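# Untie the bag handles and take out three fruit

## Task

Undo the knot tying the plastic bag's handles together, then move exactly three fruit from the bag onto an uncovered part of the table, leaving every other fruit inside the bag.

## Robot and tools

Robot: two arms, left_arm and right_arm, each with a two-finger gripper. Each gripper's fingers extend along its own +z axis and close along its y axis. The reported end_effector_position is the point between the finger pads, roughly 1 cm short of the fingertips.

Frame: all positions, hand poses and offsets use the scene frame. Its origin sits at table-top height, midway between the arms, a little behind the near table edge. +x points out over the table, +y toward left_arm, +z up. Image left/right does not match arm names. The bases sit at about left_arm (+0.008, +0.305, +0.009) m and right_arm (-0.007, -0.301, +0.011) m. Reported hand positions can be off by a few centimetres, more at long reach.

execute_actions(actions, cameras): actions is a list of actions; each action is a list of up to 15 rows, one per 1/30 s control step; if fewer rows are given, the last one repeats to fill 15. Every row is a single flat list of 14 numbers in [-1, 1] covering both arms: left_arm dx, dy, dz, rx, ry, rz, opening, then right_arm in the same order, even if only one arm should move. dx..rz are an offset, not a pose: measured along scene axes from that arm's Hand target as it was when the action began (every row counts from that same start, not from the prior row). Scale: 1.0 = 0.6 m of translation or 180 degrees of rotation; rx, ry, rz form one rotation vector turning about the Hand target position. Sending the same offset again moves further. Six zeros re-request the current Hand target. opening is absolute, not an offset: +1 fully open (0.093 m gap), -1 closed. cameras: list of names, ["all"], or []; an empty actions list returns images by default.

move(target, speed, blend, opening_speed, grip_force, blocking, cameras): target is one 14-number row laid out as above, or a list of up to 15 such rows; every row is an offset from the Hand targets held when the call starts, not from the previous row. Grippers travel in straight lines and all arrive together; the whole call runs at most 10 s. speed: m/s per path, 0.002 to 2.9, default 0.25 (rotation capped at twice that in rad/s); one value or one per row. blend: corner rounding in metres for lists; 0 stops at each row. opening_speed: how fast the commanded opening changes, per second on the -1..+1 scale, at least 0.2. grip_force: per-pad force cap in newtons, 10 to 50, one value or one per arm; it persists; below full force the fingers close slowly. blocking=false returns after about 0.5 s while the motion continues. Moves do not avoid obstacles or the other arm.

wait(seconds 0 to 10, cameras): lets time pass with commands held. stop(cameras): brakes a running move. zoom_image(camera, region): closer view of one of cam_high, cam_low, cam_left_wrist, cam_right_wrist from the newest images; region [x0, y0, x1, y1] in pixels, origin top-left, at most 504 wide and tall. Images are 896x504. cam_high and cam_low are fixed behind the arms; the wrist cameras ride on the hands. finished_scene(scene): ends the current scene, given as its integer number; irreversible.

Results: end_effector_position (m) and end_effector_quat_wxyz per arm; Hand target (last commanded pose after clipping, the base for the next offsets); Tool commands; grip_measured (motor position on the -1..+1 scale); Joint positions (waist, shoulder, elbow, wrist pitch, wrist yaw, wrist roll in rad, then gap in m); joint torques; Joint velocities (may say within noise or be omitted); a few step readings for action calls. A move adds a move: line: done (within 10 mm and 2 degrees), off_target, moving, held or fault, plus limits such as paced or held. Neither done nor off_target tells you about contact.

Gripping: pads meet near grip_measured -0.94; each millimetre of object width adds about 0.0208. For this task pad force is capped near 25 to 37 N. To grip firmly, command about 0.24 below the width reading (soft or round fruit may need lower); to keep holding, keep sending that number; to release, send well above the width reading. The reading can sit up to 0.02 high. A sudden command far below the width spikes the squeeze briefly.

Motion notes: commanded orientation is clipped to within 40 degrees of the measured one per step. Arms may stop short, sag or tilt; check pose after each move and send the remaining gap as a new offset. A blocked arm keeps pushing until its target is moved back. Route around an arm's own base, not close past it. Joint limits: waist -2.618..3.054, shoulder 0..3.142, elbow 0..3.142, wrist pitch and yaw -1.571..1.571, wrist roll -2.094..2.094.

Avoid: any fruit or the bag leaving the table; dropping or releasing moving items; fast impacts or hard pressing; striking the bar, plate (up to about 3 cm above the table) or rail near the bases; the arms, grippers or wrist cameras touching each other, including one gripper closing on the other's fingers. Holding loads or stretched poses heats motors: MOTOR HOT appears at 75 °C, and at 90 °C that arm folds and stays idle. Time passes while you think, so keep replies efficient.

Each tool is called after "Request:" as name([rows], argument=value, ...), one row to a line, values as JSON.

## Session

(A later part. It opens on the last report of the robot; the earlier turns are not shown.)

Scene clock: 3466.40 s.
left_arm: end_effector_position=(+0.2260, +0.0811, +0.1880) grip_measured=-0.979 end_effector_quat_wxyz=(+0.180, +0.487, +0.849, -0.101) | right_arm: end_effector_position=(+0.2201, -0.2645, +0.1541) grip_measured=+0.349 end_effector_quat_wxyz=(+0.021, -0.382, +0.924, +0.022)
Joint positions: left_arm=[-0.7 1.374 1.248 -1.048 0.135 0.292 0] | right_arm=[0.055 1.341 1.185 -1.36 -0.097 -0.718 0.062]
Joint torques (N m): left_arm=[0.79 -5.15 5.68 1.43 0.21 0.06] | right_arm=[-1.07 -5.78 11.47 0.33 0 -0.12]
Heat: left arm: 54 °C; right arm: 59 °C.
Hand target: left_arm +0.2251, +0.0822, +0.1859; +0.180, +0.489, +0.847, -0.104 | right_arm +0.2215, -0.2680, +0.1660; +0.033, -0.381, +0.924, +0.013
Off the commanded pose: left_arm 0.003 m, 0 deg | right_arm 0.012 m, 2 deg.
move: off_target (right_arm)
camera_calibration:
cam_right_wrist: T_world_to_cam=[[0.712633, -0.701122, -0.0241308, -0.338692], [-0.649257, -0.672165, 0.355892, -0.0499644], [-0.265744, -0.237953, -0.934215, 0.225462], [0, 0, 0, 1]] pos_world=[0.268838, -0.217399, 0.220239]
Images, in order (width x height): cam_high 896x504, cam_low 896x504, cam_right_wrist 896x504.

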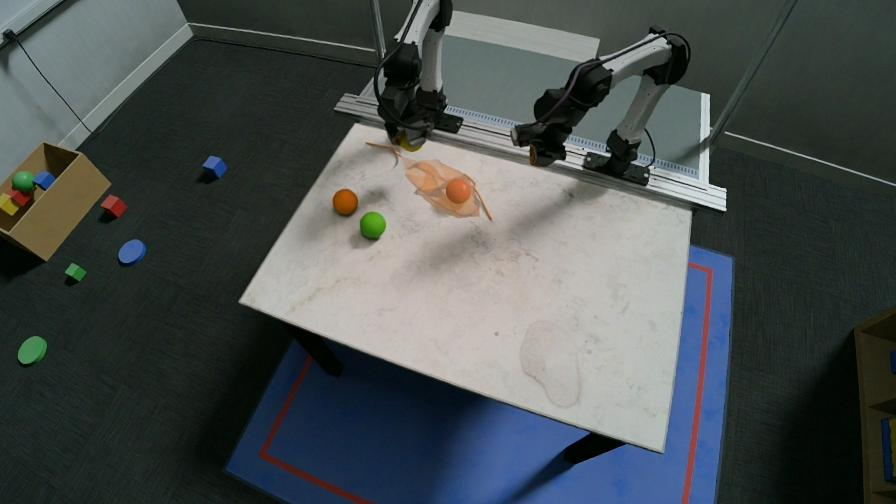

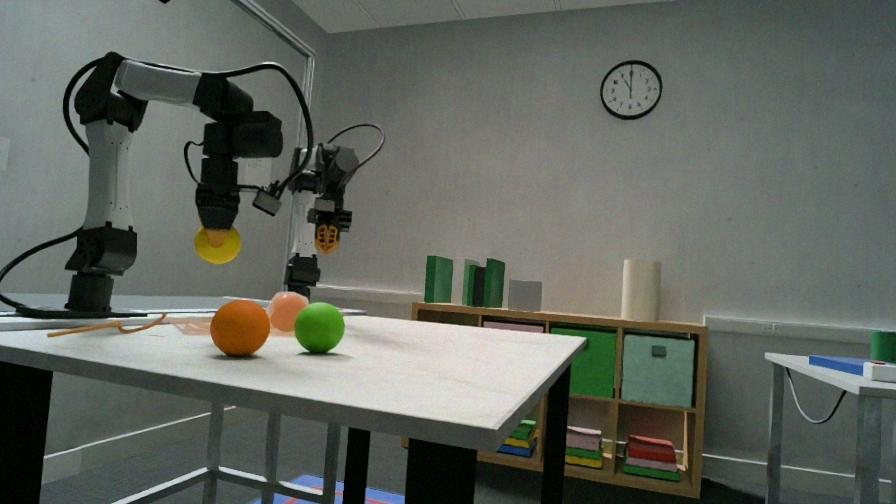

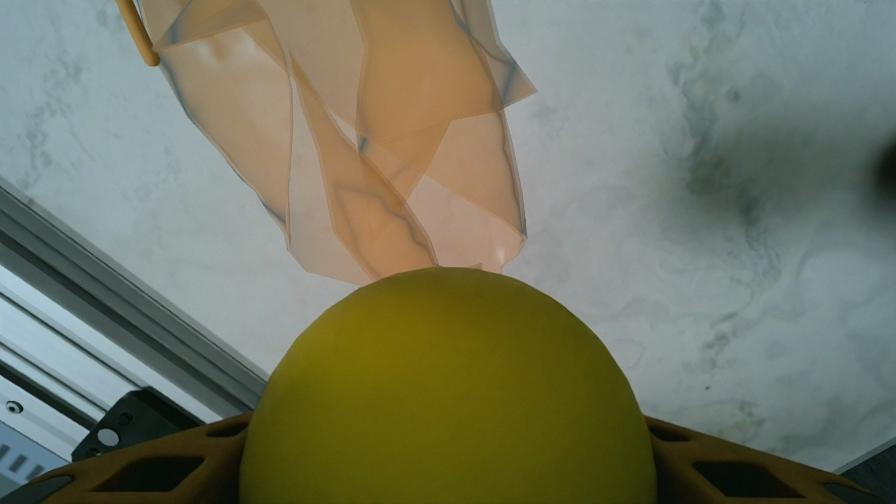

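Request:
move(target=[0,0,0,0,0,0,-1,0.531,-0.2033,0.0,0,0,0,0.15], speed=0.2, cameras=["cam_right_wrist","cam_low","cam_high"])

Scene clock: 3525.37 s.
left_arm: end_effector_position=(+0.2260, +0.0811, +0.1880) grip_measured=-0.979 end_effector_quat_wxyz=(+0.180, +0.487, +0.849, -0.101) | right_arm: end_effector_position=(+0.5306, -0.3827, +0.1600) grip_measured=+0.349 end_effector_quat_wxyz=(+0.153, -0.372, +0.913, -0.066)
Joint positions: left_arm=[-0.7 1.374 1.248 -1.048 0.135 0.292 0] | right_arm=[-0.204 2.55 2.83 -1.503 -0.103 -0.945 0.062]
Joint torques (N m): left_arm=[0.7 -5.12 5.64 1.44 0.21 0.05] | right_arm=[-1.39 -11.96 11.37 1.48 -0.21 -0.06]
Heat: left arm: 51 °C; right arm: 65 °C.
Hand target: left_arm +0.2251, +0.0822, +0.1858; +0.180, +0.489, +0.847, -0.104 | right_arm +0.5402, -0.3900, +0.1659; +0.032, -0.381, +0.924, +0.013
Off the commanded pose: left_arm 0.003 m, 0 deg | right_arm 0.013 m, 17 deg.
elbow stopped short (right arm): the move would have taken joint 3 (elbow) straighter than the controller allows.
move: off_target (right_arm)
camera_calibration:
cam_right_wrist: T_world_to_cam=[[0.66623, -0.707369, 0.23615, -0.662115], [-0.745262, -0.642946, 0.17665, 0.160995], [0.0268746, -0.293683, -0.955525, 0.112128], [0, 0, 0, 1]] pos_world=[0.558091, -0.331918, 0.23506]
Images, in order (width x height): cam_high 896x504, cam_low 896x504, cam_right_wrist 896x504.

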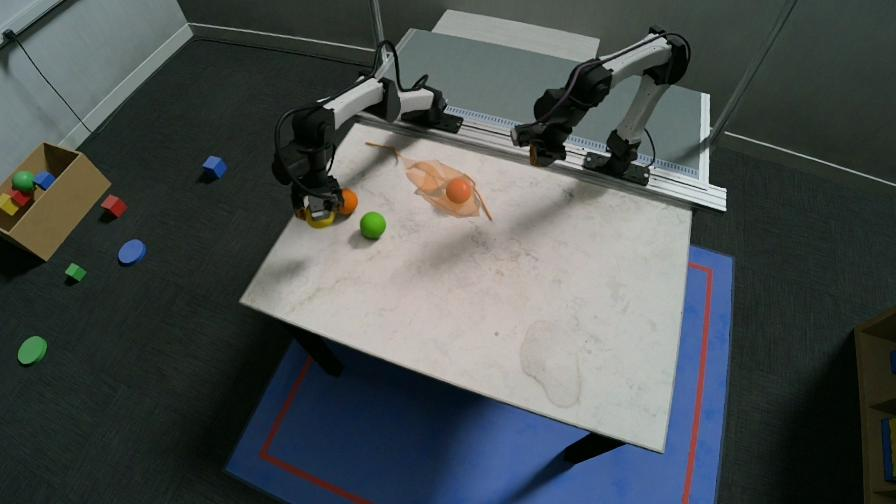

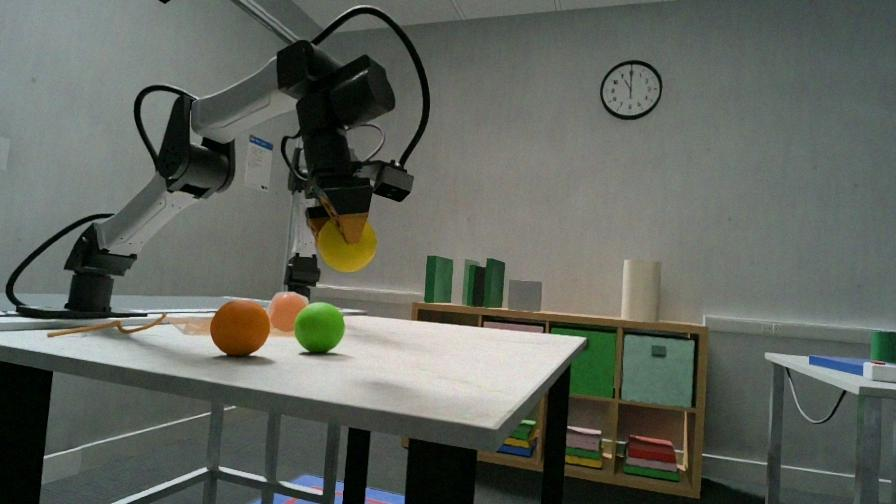

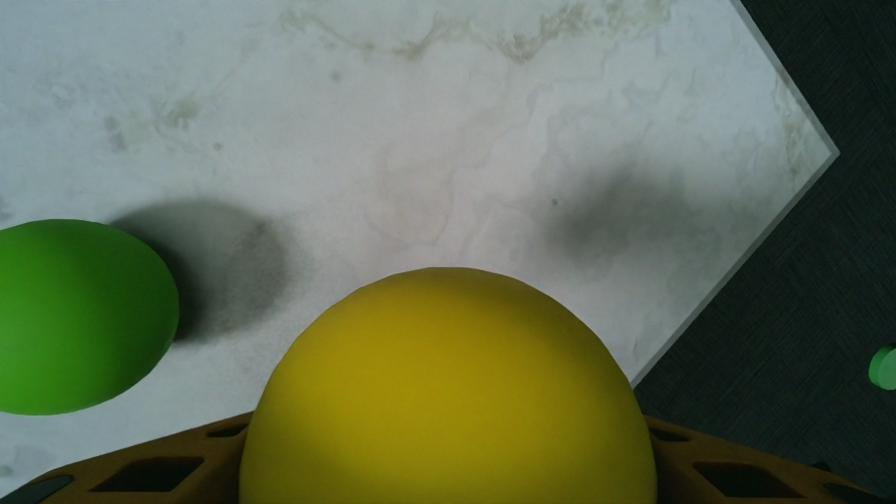

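Request:
move(target=[0,0,0,0,0,0,-1,-0.008,0.008,-0.1598,0,0,0,0.15], speed=0.12, cameras=["cam_right_wrist","cam_low"])

Request:
zoom_image(camera="cam_low", region=[240, 220, 440, 380])

Scene clock: 3540.80 s.
left_arm: end_effector_position=(+0.2260, +0.0811, +0.1880) grip_measured=-0.979 end_effector_quat_wxyz=(+0.180, +0.487, +0.849, -0.101) | right_arm: end_effector_position=(+0.5300, -0.3848, +0.0687) grip_measured=+0.349 end_effector_quat_wxyz=(+0.083, -0.374, +0.924, -0.020)
Joint positions: left_arm=[-0.7 1.374 1.248 -1.048 0.135 0.292 0] | right_arm=[-0.2 2.728 2.836 -1.5 -0.103 -0.949 0.062]
Joint torques (N m): left_arm=[0.8 -5.14 5.64 1.42 0.21 0.05] | right_arm=[-0.24 -12.72 11.18 0.88 -0.1 -0.12]
Heat: left arm: 50 °C; right arm: 67 °C.
Hand target: left_arm +0.2251, +0.0822, +0.1858; +0.180, +0.489, +0.847, -0.104 | right_arm +0.5354, -0.3852, +0.0701; +0.033, -0.381, +0.924, +0.013
Off the commanded pose: left_arm 0.003 m, 0 deg | right_arm 0.006 m, 7 deg.
elbow stopped short (right arm): the move would have taken joint 3 (elbow) straighter than the controller allows.
move: off_target (right_arm)
camera_calibration:
cam_right_wrist: T_world_to_cam=[[0.693901, -0.713116, 0.0998385, -0.649093], [-0.707743, -0.649889, 0.277027, 0.14576], [-0.132668, -0.262889, -0.955661, 0.120781], [0, 0, 0, 1]] pos_world=[0.569591, -0.336399, 0.139851]
Images, in order (width x height): cam_low 896x504, cam_right_wrist 896x504.

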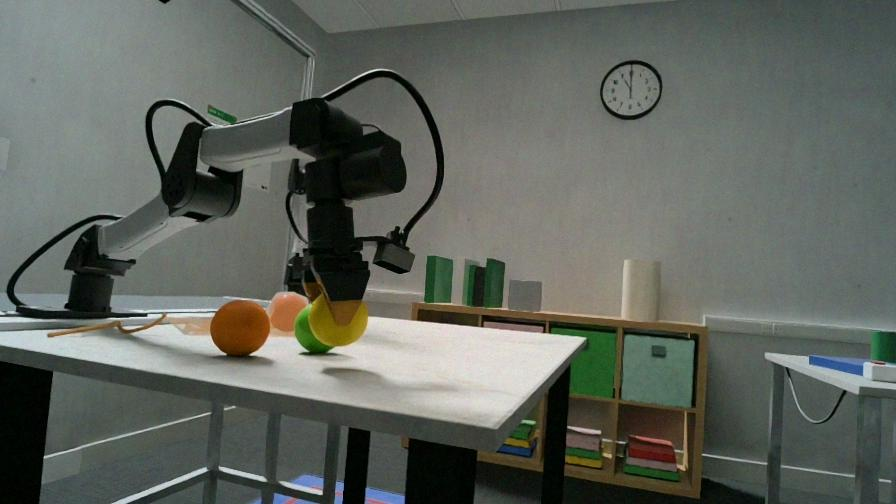

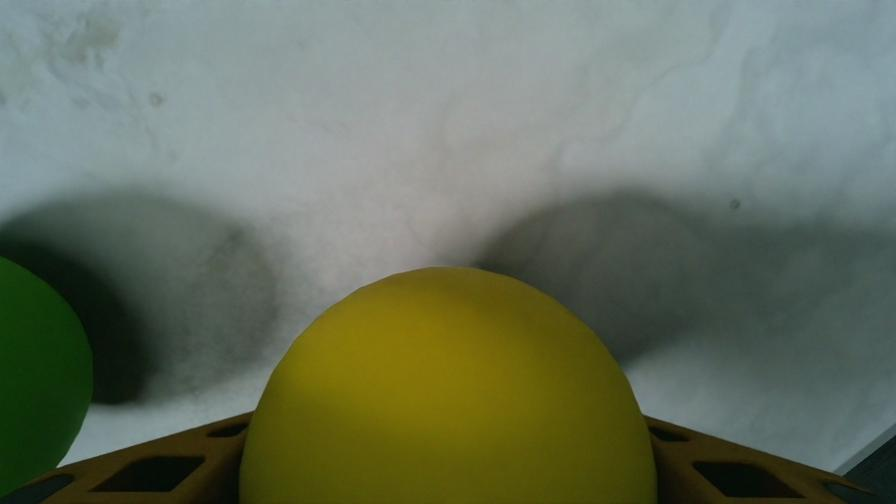

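Scaled by 2.520 from the camera's 896x504 image, which has a finer 1280x720 frame.

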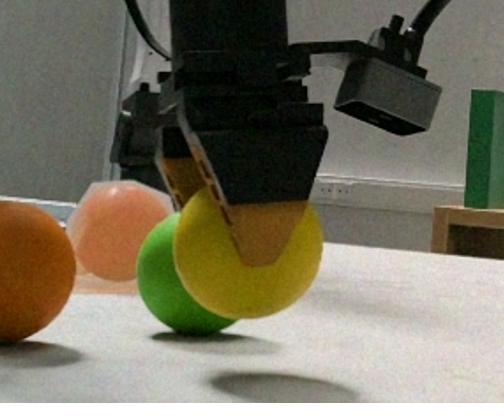

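Request:
move(target=[0,0,0,0,0,0,-1,0,0,-0.045,0,0,0,0.15], speed=0.05, cameras=["cam_low"])

Request:
zoom_image(camera="cam_low", region=[240, 220, 440, 380])

Scene clock: 3558.10 s.
left_arm: end_effector_position=(+0.2260, +0.0811, +0.1880) grip_measured=-0.979 end_effector_quat_wxyz=(+0.180, +0.487, +0.849, -0.101) | right_arm: end_effector_position=(+0.5268, -0.3853, +0.0444) grip_measured=+0.349 end_effector_quat_wxyz=(+0.063, -0.373, +0.926, -0.008)
Joint positions: left_arm=[-0.7 1.374 1.248 -1.048 0.135 0.292 0] | right_arm=[-0.2 2.775 2.836 -1.5 -0.103 -0.95 0.062]
Joint torques (N m): left_arm=[0.72 -5.16 5.61 1.44 0.22 0.07] | right_arm=[0.06 -12.62 11.19 0.96 -0.12 -0.08]
Heat: left arm: 50 °C; right arm: 68 °C.
Hand target: left_arm +0.2251, +0.0822, +0.1858; +0.180, +0.489, +0.847, -0.104 | right_arm +0.5354, -0.3852, +0.0432; +0.033, -0.381, +0.924, +0.013
Off the commanded pose: left_arm 0.003 m, 0 deg | right_arm 0.009 m, 4 deg.
elbow stopped short (right arm): the move would have taken joint 3 (elbow) straighter than the controller allows.
move: off_target (right_arm)
Images, in order (width x height): cam_low 896x504.

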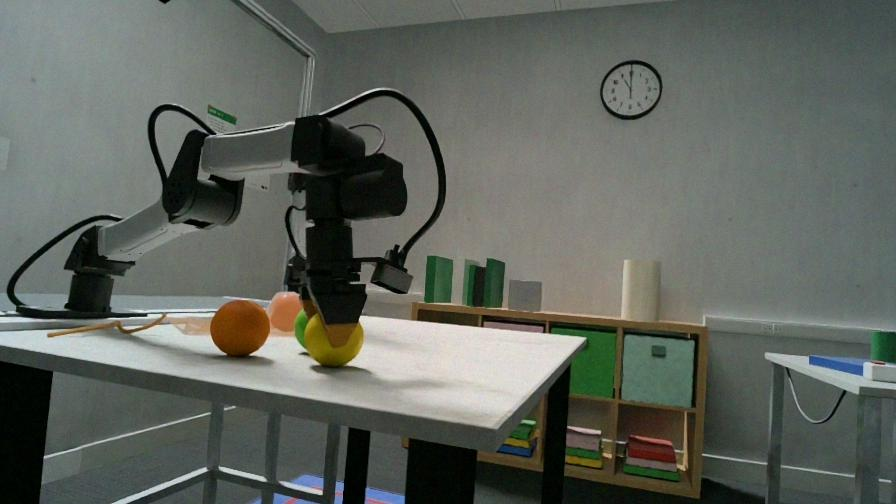

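Scaled by 2.520 from the camera's 896x504 image, which has a finer 1280x720 frame.

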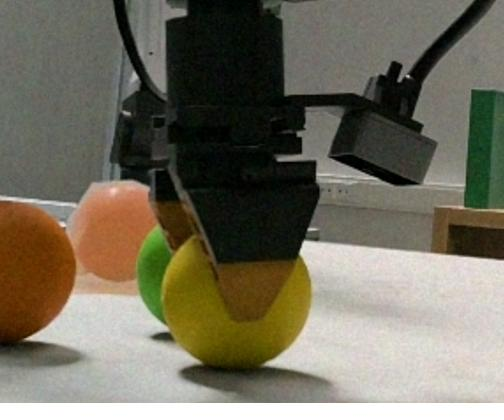

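Request:
move(target=[0,0,0,0,0,0,-1,0,0,-0.0083,0,0,0,0.15], speed=0.04, cameras=["cam_low"])

Request:
zoom_image(camera="cam_low", region=[240, 280, 400, 390])

Scene clock: 3564.23 s.
left_arm: end_effector_position=(+0.2260, +0.0811, +0.1880) grip_measured=-0.979 end_effector_quat_wxyz=(+0.180, +0.487, +0.849, -0.101) | right_arm: end_effector_position=(+0.5270, -0.3850, +0.0438) grip_measured=+0.349 end_effector_quat_wxyz=(+0.063, -0.374, +0.925, -0.007)
Joint positions: left_arm=[-0.7 1.374 1.248 -1.048 0.135 0.292 0] | right_arm=[-0.199 2.776 2.836 -1.498 -0.103 -0.95 0.062]
Joint torques (N m): left_arm=[0.75 -5.12 5.55 1.43 0.22 0.08] | right_arm=[0.14 -11.67 10.99 0.98 -0.11 -0.09]
Heat: left arm: 50 °C; right arm: 68 °C.
Hand target: left_arm +0.2251, +0.0822, +0.1858; +0.180, +0.489, +0.847, -0.104 | right_arm +0.5354, -0.3852, +0.0383; +0.033, -0.381, +0.924, +0.013
Off the commanded pose: left_arm 0.003 m, 0 deg | right_arm 0.010 m, 4 deg.
elbow stopped short (right arm): the move would have taken joint 3 (elbow) straighter than the controller allows.
move: off_target (right_arm)
Images, in order (width x height): cam_low 896x504.

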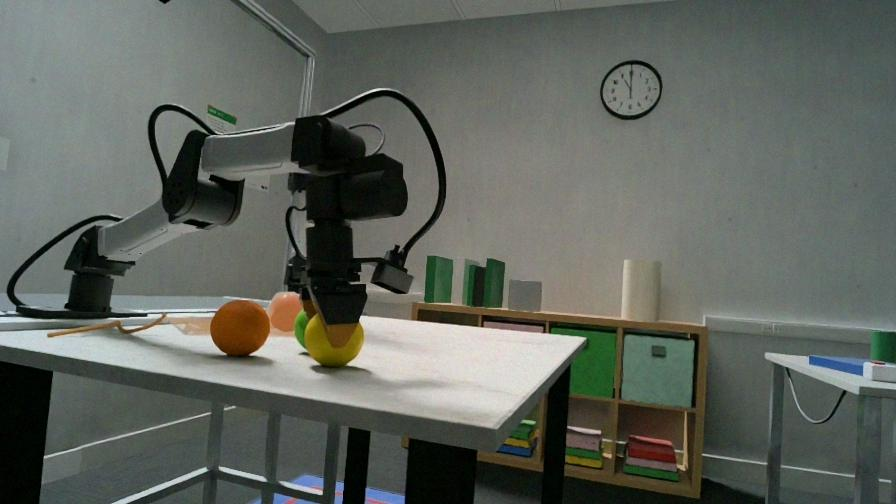

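Scaled by 3.150 from the camera's 896x504 image, which has a finer 1280x720 frame.

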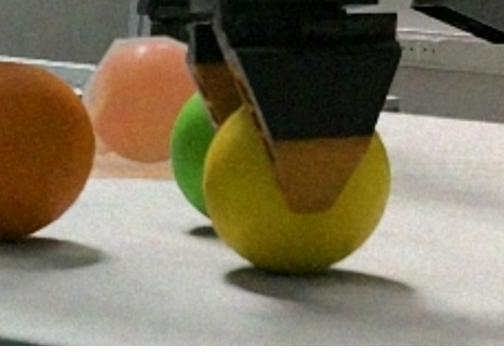

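Request:
move(target=[0,0,0,0,0,0,-1,0,0,-0.0083,0,0,0,0.15], speed=0.04, cameras=["cam_low"])

Request:
zoom_image(camera="cam_low", region=[240, 280, 400, 390])

Scene clock: 3574.37 s.
left_arm: end_effector_position=(+0.2260, +0.0811, +0.1880) grip_measured=-0.979 end_effector_quat_wxyz=(+0.180, +0.487, +0.849, -0.101) | right_arm: end_effector_position=(+0.5279, -0.3852, +0.0432) grip_measured=+0.349 end_effector_quat_wxyz=(+0.064, -0.374, +0.925, -0.008)
Joint positions: left_arm=[-0.7 1.374 1.248 -1.048 0.135 0.292 0] | right_arm=[-0.199 2.78 2.842 -1.498 -0.103 -0.95 0.062]
Joint torques (N m): left_arm=[0.72 -5.14 5.6 1.43 0.22 0.07] | right_arm=[-0.06 -11.25 10.54 0.99 -0.11 -0.1]
Heat: left arm: 49 °C; right arm: 68 °C.
Hand target: left_arm +0.2251, +0.0822, +0.1858; +0.180, +0.489, +0.847, -0.104 | right_arm +0.5353, -0.3852, +0.0331; +0.033, -0.381, +0.924, +0.013
Off the commanded pose: left_arm 0.003 m, 0 deg | right_arm 0.012 m, 4 deg.
elbow stopped short (right arm): the move would have taken joint 3 (elbow) straighter than the controller allows.
move: off_target (right_arm)
Images, in order (width x height): cam_low 896x504.

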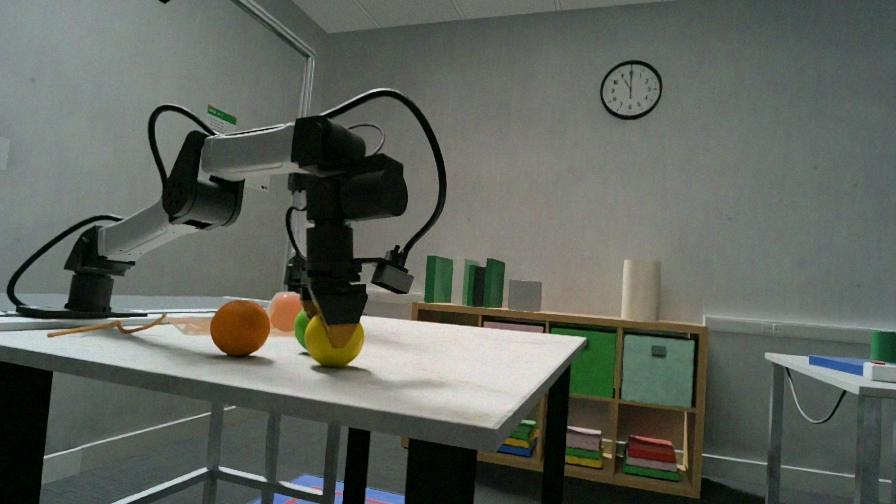

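Scaled by 3.150 from the camera's 896x504 image, which has a finer 1280x720 frame.

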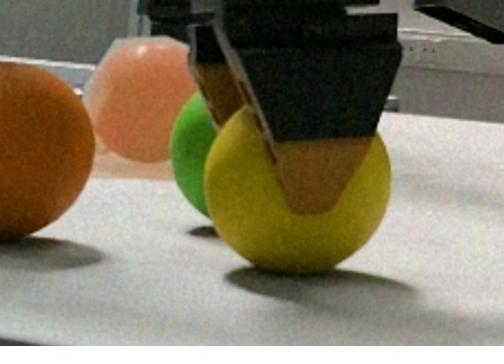

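Request:
move(target=[0,0,0,0,0,0,-1,0,0,0.0117,0,0,0,0.85], speed=0.03, opening_speed=0.3, cameras=["cam_low","cam_right_wrist"])

Scene clock: 3582.47 s.
left_arm: end_effector_position=(+0.2260, +0.0811, +0.1880) grip_measured=-0.979 end_effector_quat_wxyz=(+0.180, +0.487, +0.849, -0.101) | right_arm: end_effector_position=(+0.5280, -0.3852, +0.0432) grip_measured=+0.848 end_effector_quat_wxyz=(+0.064, -0.374, +0.925, -0.008)
Joint positions: left_arm=[-0.7 1.374 1.248 -1.048 0.135 0.292 0] | right_arm=[-0.199 2.78 2.842 -1.497 -0.103 -0.95 0.086]
Joint torques (N m): left_arm=[0.72 -5.22 5.59 1.43 0.21 0.05] | right_arm=[-0.05 -12.42 10.43 0.96 -0.11 -0.07]
Heat: left arm: 49 °C; right arm: 67 °C.
Hand target: left_arm +0.2251, +0.0822, +0.1858; +0.180, +0.489, +0.847, -0.104 | right_arm +0.5353, -0.3853, +0.0401; +0.032, -0.381, +0.924, +0.013
Off the commanded pose: left_arm 0.003 m, 0 deg | right_arm 0.008 m, 4 deg.
elbow stopped short (right arm): the move would have taken joint 3 (elbow) straighter than the controller allows.
move: off_target (right_arm)
camera_calibration:
cam_right_wrist: T_world_to_cam=[[0.697591, -0.713593, 0.064432, -0.646135], [-0.695226, -0.65239, 0.301741, 0.142541], [-0.173285, -0.255286, -0.95121, 0.120221], [0, 0, 0, 1]] pos_world=[0.570669, -0.337395, 0.112977]
Images, in order (width x height): cam_low 896x504, cam_right_wrist 896x504.

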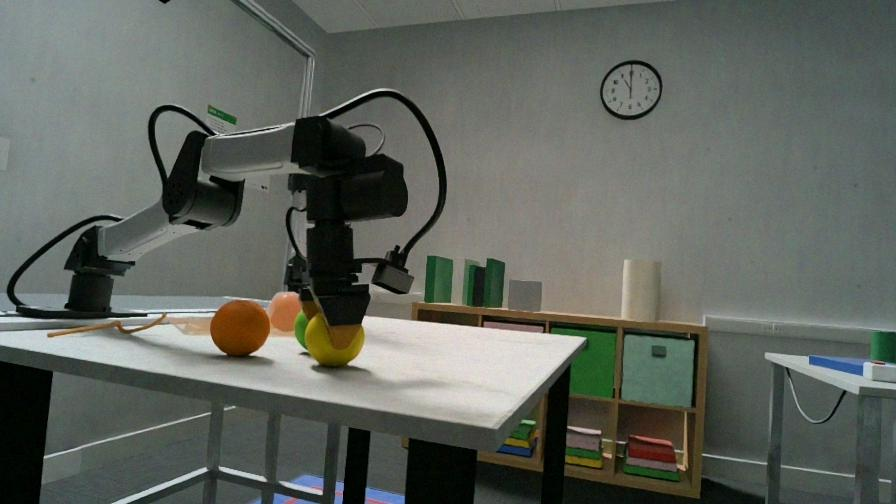

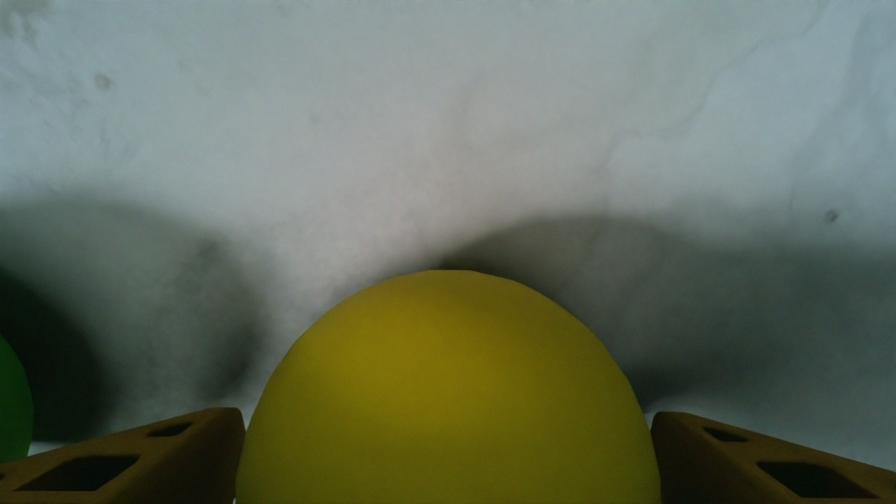

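Request:
move(target=[0,0,0,0,0,0,-1,0,0,0.17,0,0,0,0.9], speed=0.08, cameras=["cam_low","cam_right_wrist","cam_high"])

Scene clock: 3591.53 s.
left_arm: end_effector_position=(+0.2260, +0.0811, +0.1880) grip_measured=-0.979 end_effector_quat_wxyz=(+0.180, +0.487, +0.849, -0.101) | right_arm: end_effector_position=(+0.5345, -0.3832, +0.1104) grip_measured=+0.898 end_effector_quat_wxyz=(+0.118, -0.376, +0.918, -0.043)
Joint positions: left_arm=[-0.7 1.374 1.248 -1.048 0.135 0.292 0] | right_arm=[-0.199 2.652 2.842 -1.497 -0.103 -0.95 0.088]
Joint torques (N m): left_arm=[0.79 -5.15 5.56 1.43 0.22 0.07] | right_arm=[-0.68 -18.26 10.32 0.91 -0.14 0]
Heat: left arm: 49 °C; right arm: 67 °C.
Hand target: left_arm +0.2251, +0.0822, +0.1858; +0.180, +0.489, +0.847, -0.104 | right_arm +0.5353, -0.3853, +0.1422; +0.033, -0.381, +0.924, +0.013
Off the commanded pose: left_arm 0.003 m, 0 deg | right_arm 0.032 m, 12 deg.
elbow stopped short (right arm): the move would have taken joint 3 (elbow) straighter than the controller allows.
move: off_target (right_arm)
camera_calibration:
cam_right_wrist: T_world_to_cam=[[0.687072, -0.706557, 0.169435, -0.656923], [-0.724815, -0.650212, 0.227745, 0.152892], [-0.0507457, -0.279286, -0.958866, 0.111817], [0, 0, 0, 1]] pos_world=[0.567846, -0.333513, 0.183703]
Images, in order (width x height): cam_high 896x504, cam_low 896x504, cam_right_wrist 896x504.

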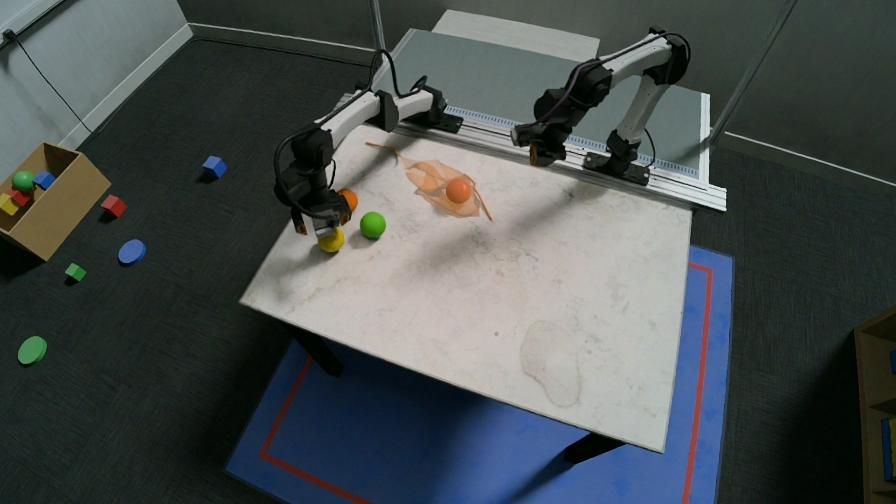

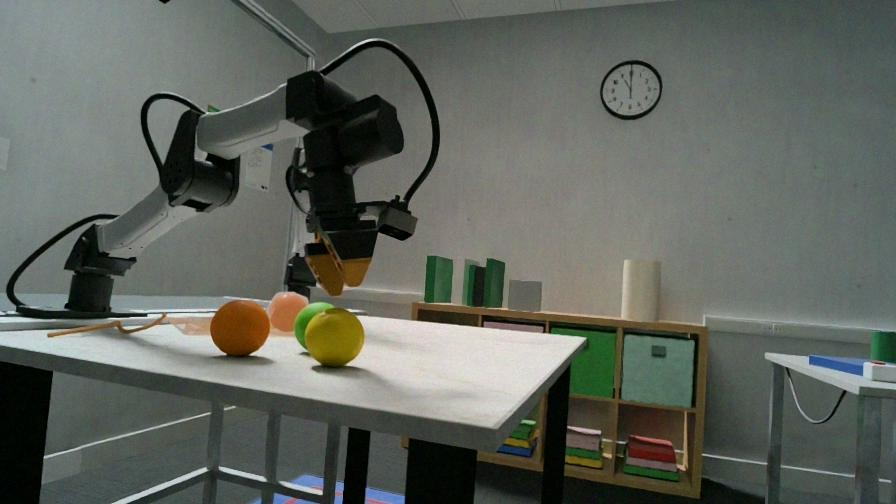

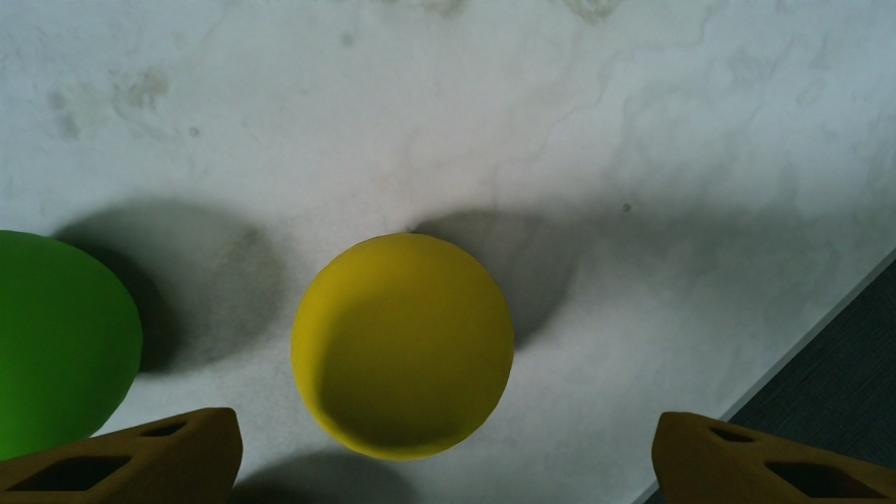

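Request:
move([
  [0,0,0,0,0,0,-1,-0.05,0,0.1,0.04,-0.04,0,0.9],
  [0,0,0,0,0,0,-1,-0.142,0.009,0.113,0.0786,-0.0786,0,0.9],
  [0,0,0,0,0,0,-1,-0.4758,0.2,0.104,0.0786,-0.0786,0,0.9],
], speed=0.2, blend=0.03, cameras=["all"])

Scene clock: 3604.70 s.
left_arm: end_effector_position=(+0.2260, +0.0811, +0.1880) grip_measured=-0.979 end_effector_quat_wxyz=(+0.180, +0.487, +0.849, -0.101) | right_arm: end_effector_position=(+0.2503, -0.2646, +0.2071) grip_measured=+0.898 end_effector_quat_wxyz=(+0.192, -0.374, +0.903, +0.087)
Joint positions: left_arm=[-0.7 1.374 1.248 -1.048 0.135 0.292 0] | right_arm=[-0.153 1.253 1.257 -1.297 -0.389 -0.872 0.088]
Joint torques (N m): left_arm=[0.72 -5.16 5.65 1.43 0.21 0.08] | right_arm=[0.2 -4.56 6.68 1.25 -0.14 0.07]
Heat: left arm: 49 °C; right arm: 66 °C.
Hand target: left_arm +0.2251, +0.0822, +0.1858; +0.180, +0.489, +0.847, -0.104 | right_arm +0.2498, -0.2652, +0.2047; +0.192, -0.373, +0.904, +0.080
Off the commanded pose: left_arm 0.003 m, 0 deg | right_arm 0.003 m, 1 deg.
elbow stopped short (right arm): the move would have taken joint 3 (elbow) straighter than the controller allows.
move: done
camera_calibration:
cam_left_wrist: T_world_to_cam=[[-0.866463, -0.499239, -0.00113405, 0.235718], [-0.499202, 0.866366, 0.0144006, 0.0795763], [-0.00620686, 0.0130437, -0.999896, 0.277278], [0, 0, 0, 1]] pos_world=[0.245687, 0.045121, 0.27637]
cam_right_wrist: T_world_to_cam=[[0.715069, -0.698992, -0.00934826, -0.362169], [-0.699043, -0.71507, -0.00374207, 0.0263808], [-0.00406899, 0.00921067, -0.999949, 0.296475], [0, 0, 0, 1]] pos_world=[0.278623, -0.23702, 0.293173]

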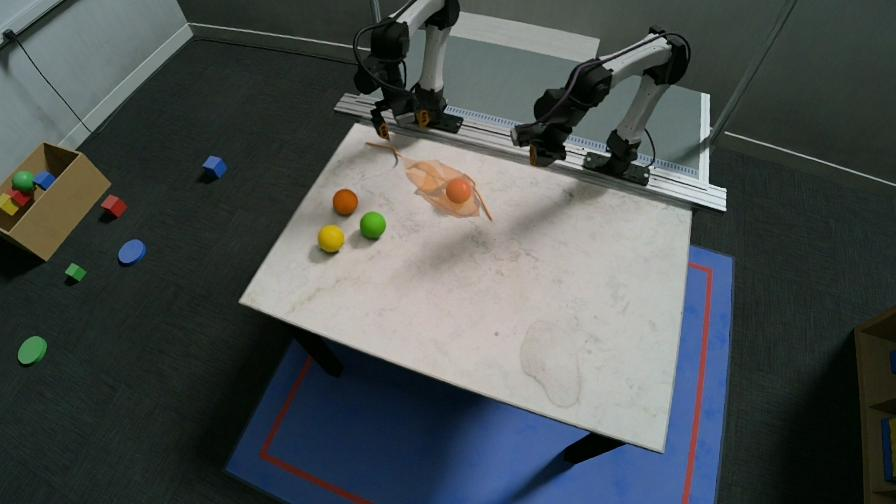

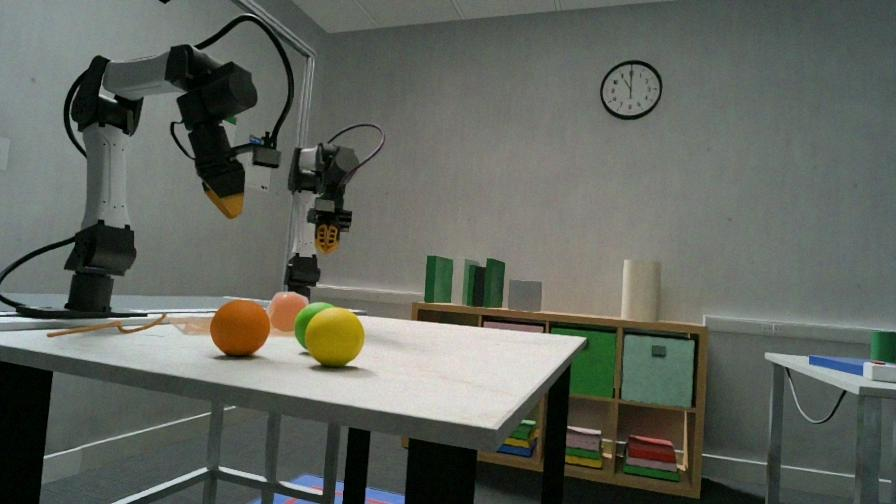

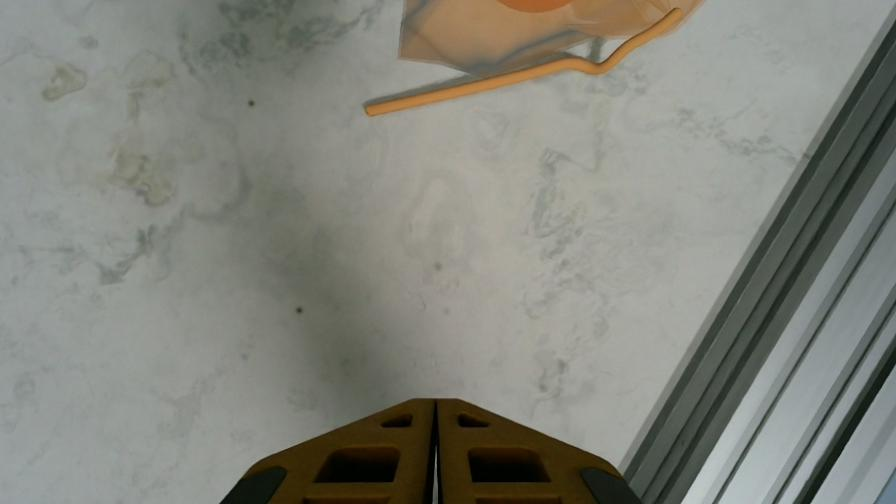

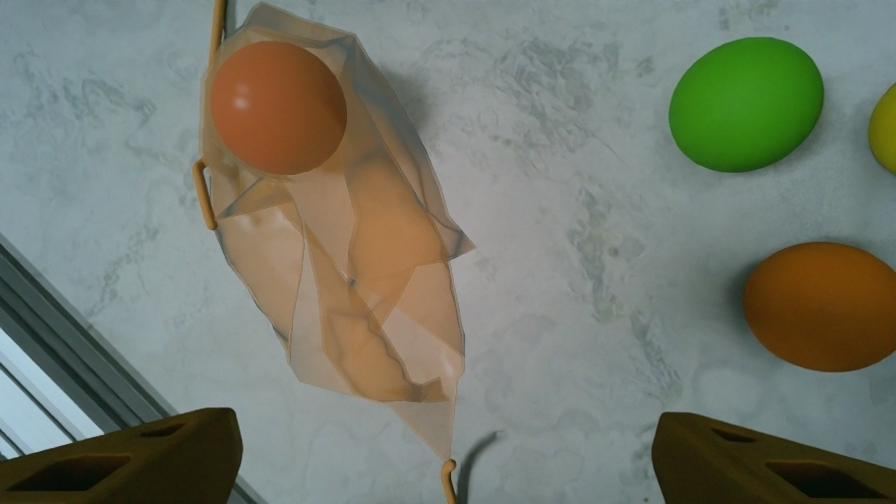

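Request:
wait(seconds=1)

Request:
finished_scene(scene=2)

Scene clock: 3609.60 s.
left_arm: end_effector_position=(+0.2260, +0.0811, +0.1880) grip_measured=-0.979 end_effector_quat_wxyz=(+0.180, +0.487, +0.849, -0.101) | right_arm: end_effector_position=(+0.2503, -0.2646, +0.2071) grip_measured=+0.898 end_effector_quat_wxyz=(+0.192, -0.374, +0.903, +0.087)
Joint positions: left_arm=[-0.7 1.374 1.248 -1.048 0.135 0.292 0] | right_arm=[-0.153 1.253 1.257 -1.297 -0.389 -0.872 0.088]
Joint torques (N m): left_arm=[0.8 -5.14 5.59 1.43 0.21 0.05] | right_arm=[0.23 -4.59 6.74 1.25 -0.1 0.08]
Heat: left arm: 49 °C; right arm: 64 °C.
Hand target: left_arm +0.2251, +0.0822, +0.1858; +0.180, +0.489, +0.847, -0.104 | right_arm +0.2498, -0.2652, +0.2047; +0.193, -0.373, +0.904, +0.080
Tool commands: left_gripper/opening=-1.0 right_gripper/opening=+0.9
Off the commanded pose: left_arm 0.003 m, 0 deg | right_arm 0.003 m, 1 deg.
wait: 1.00 s; at rest from the start

The scene is finished: the task was done.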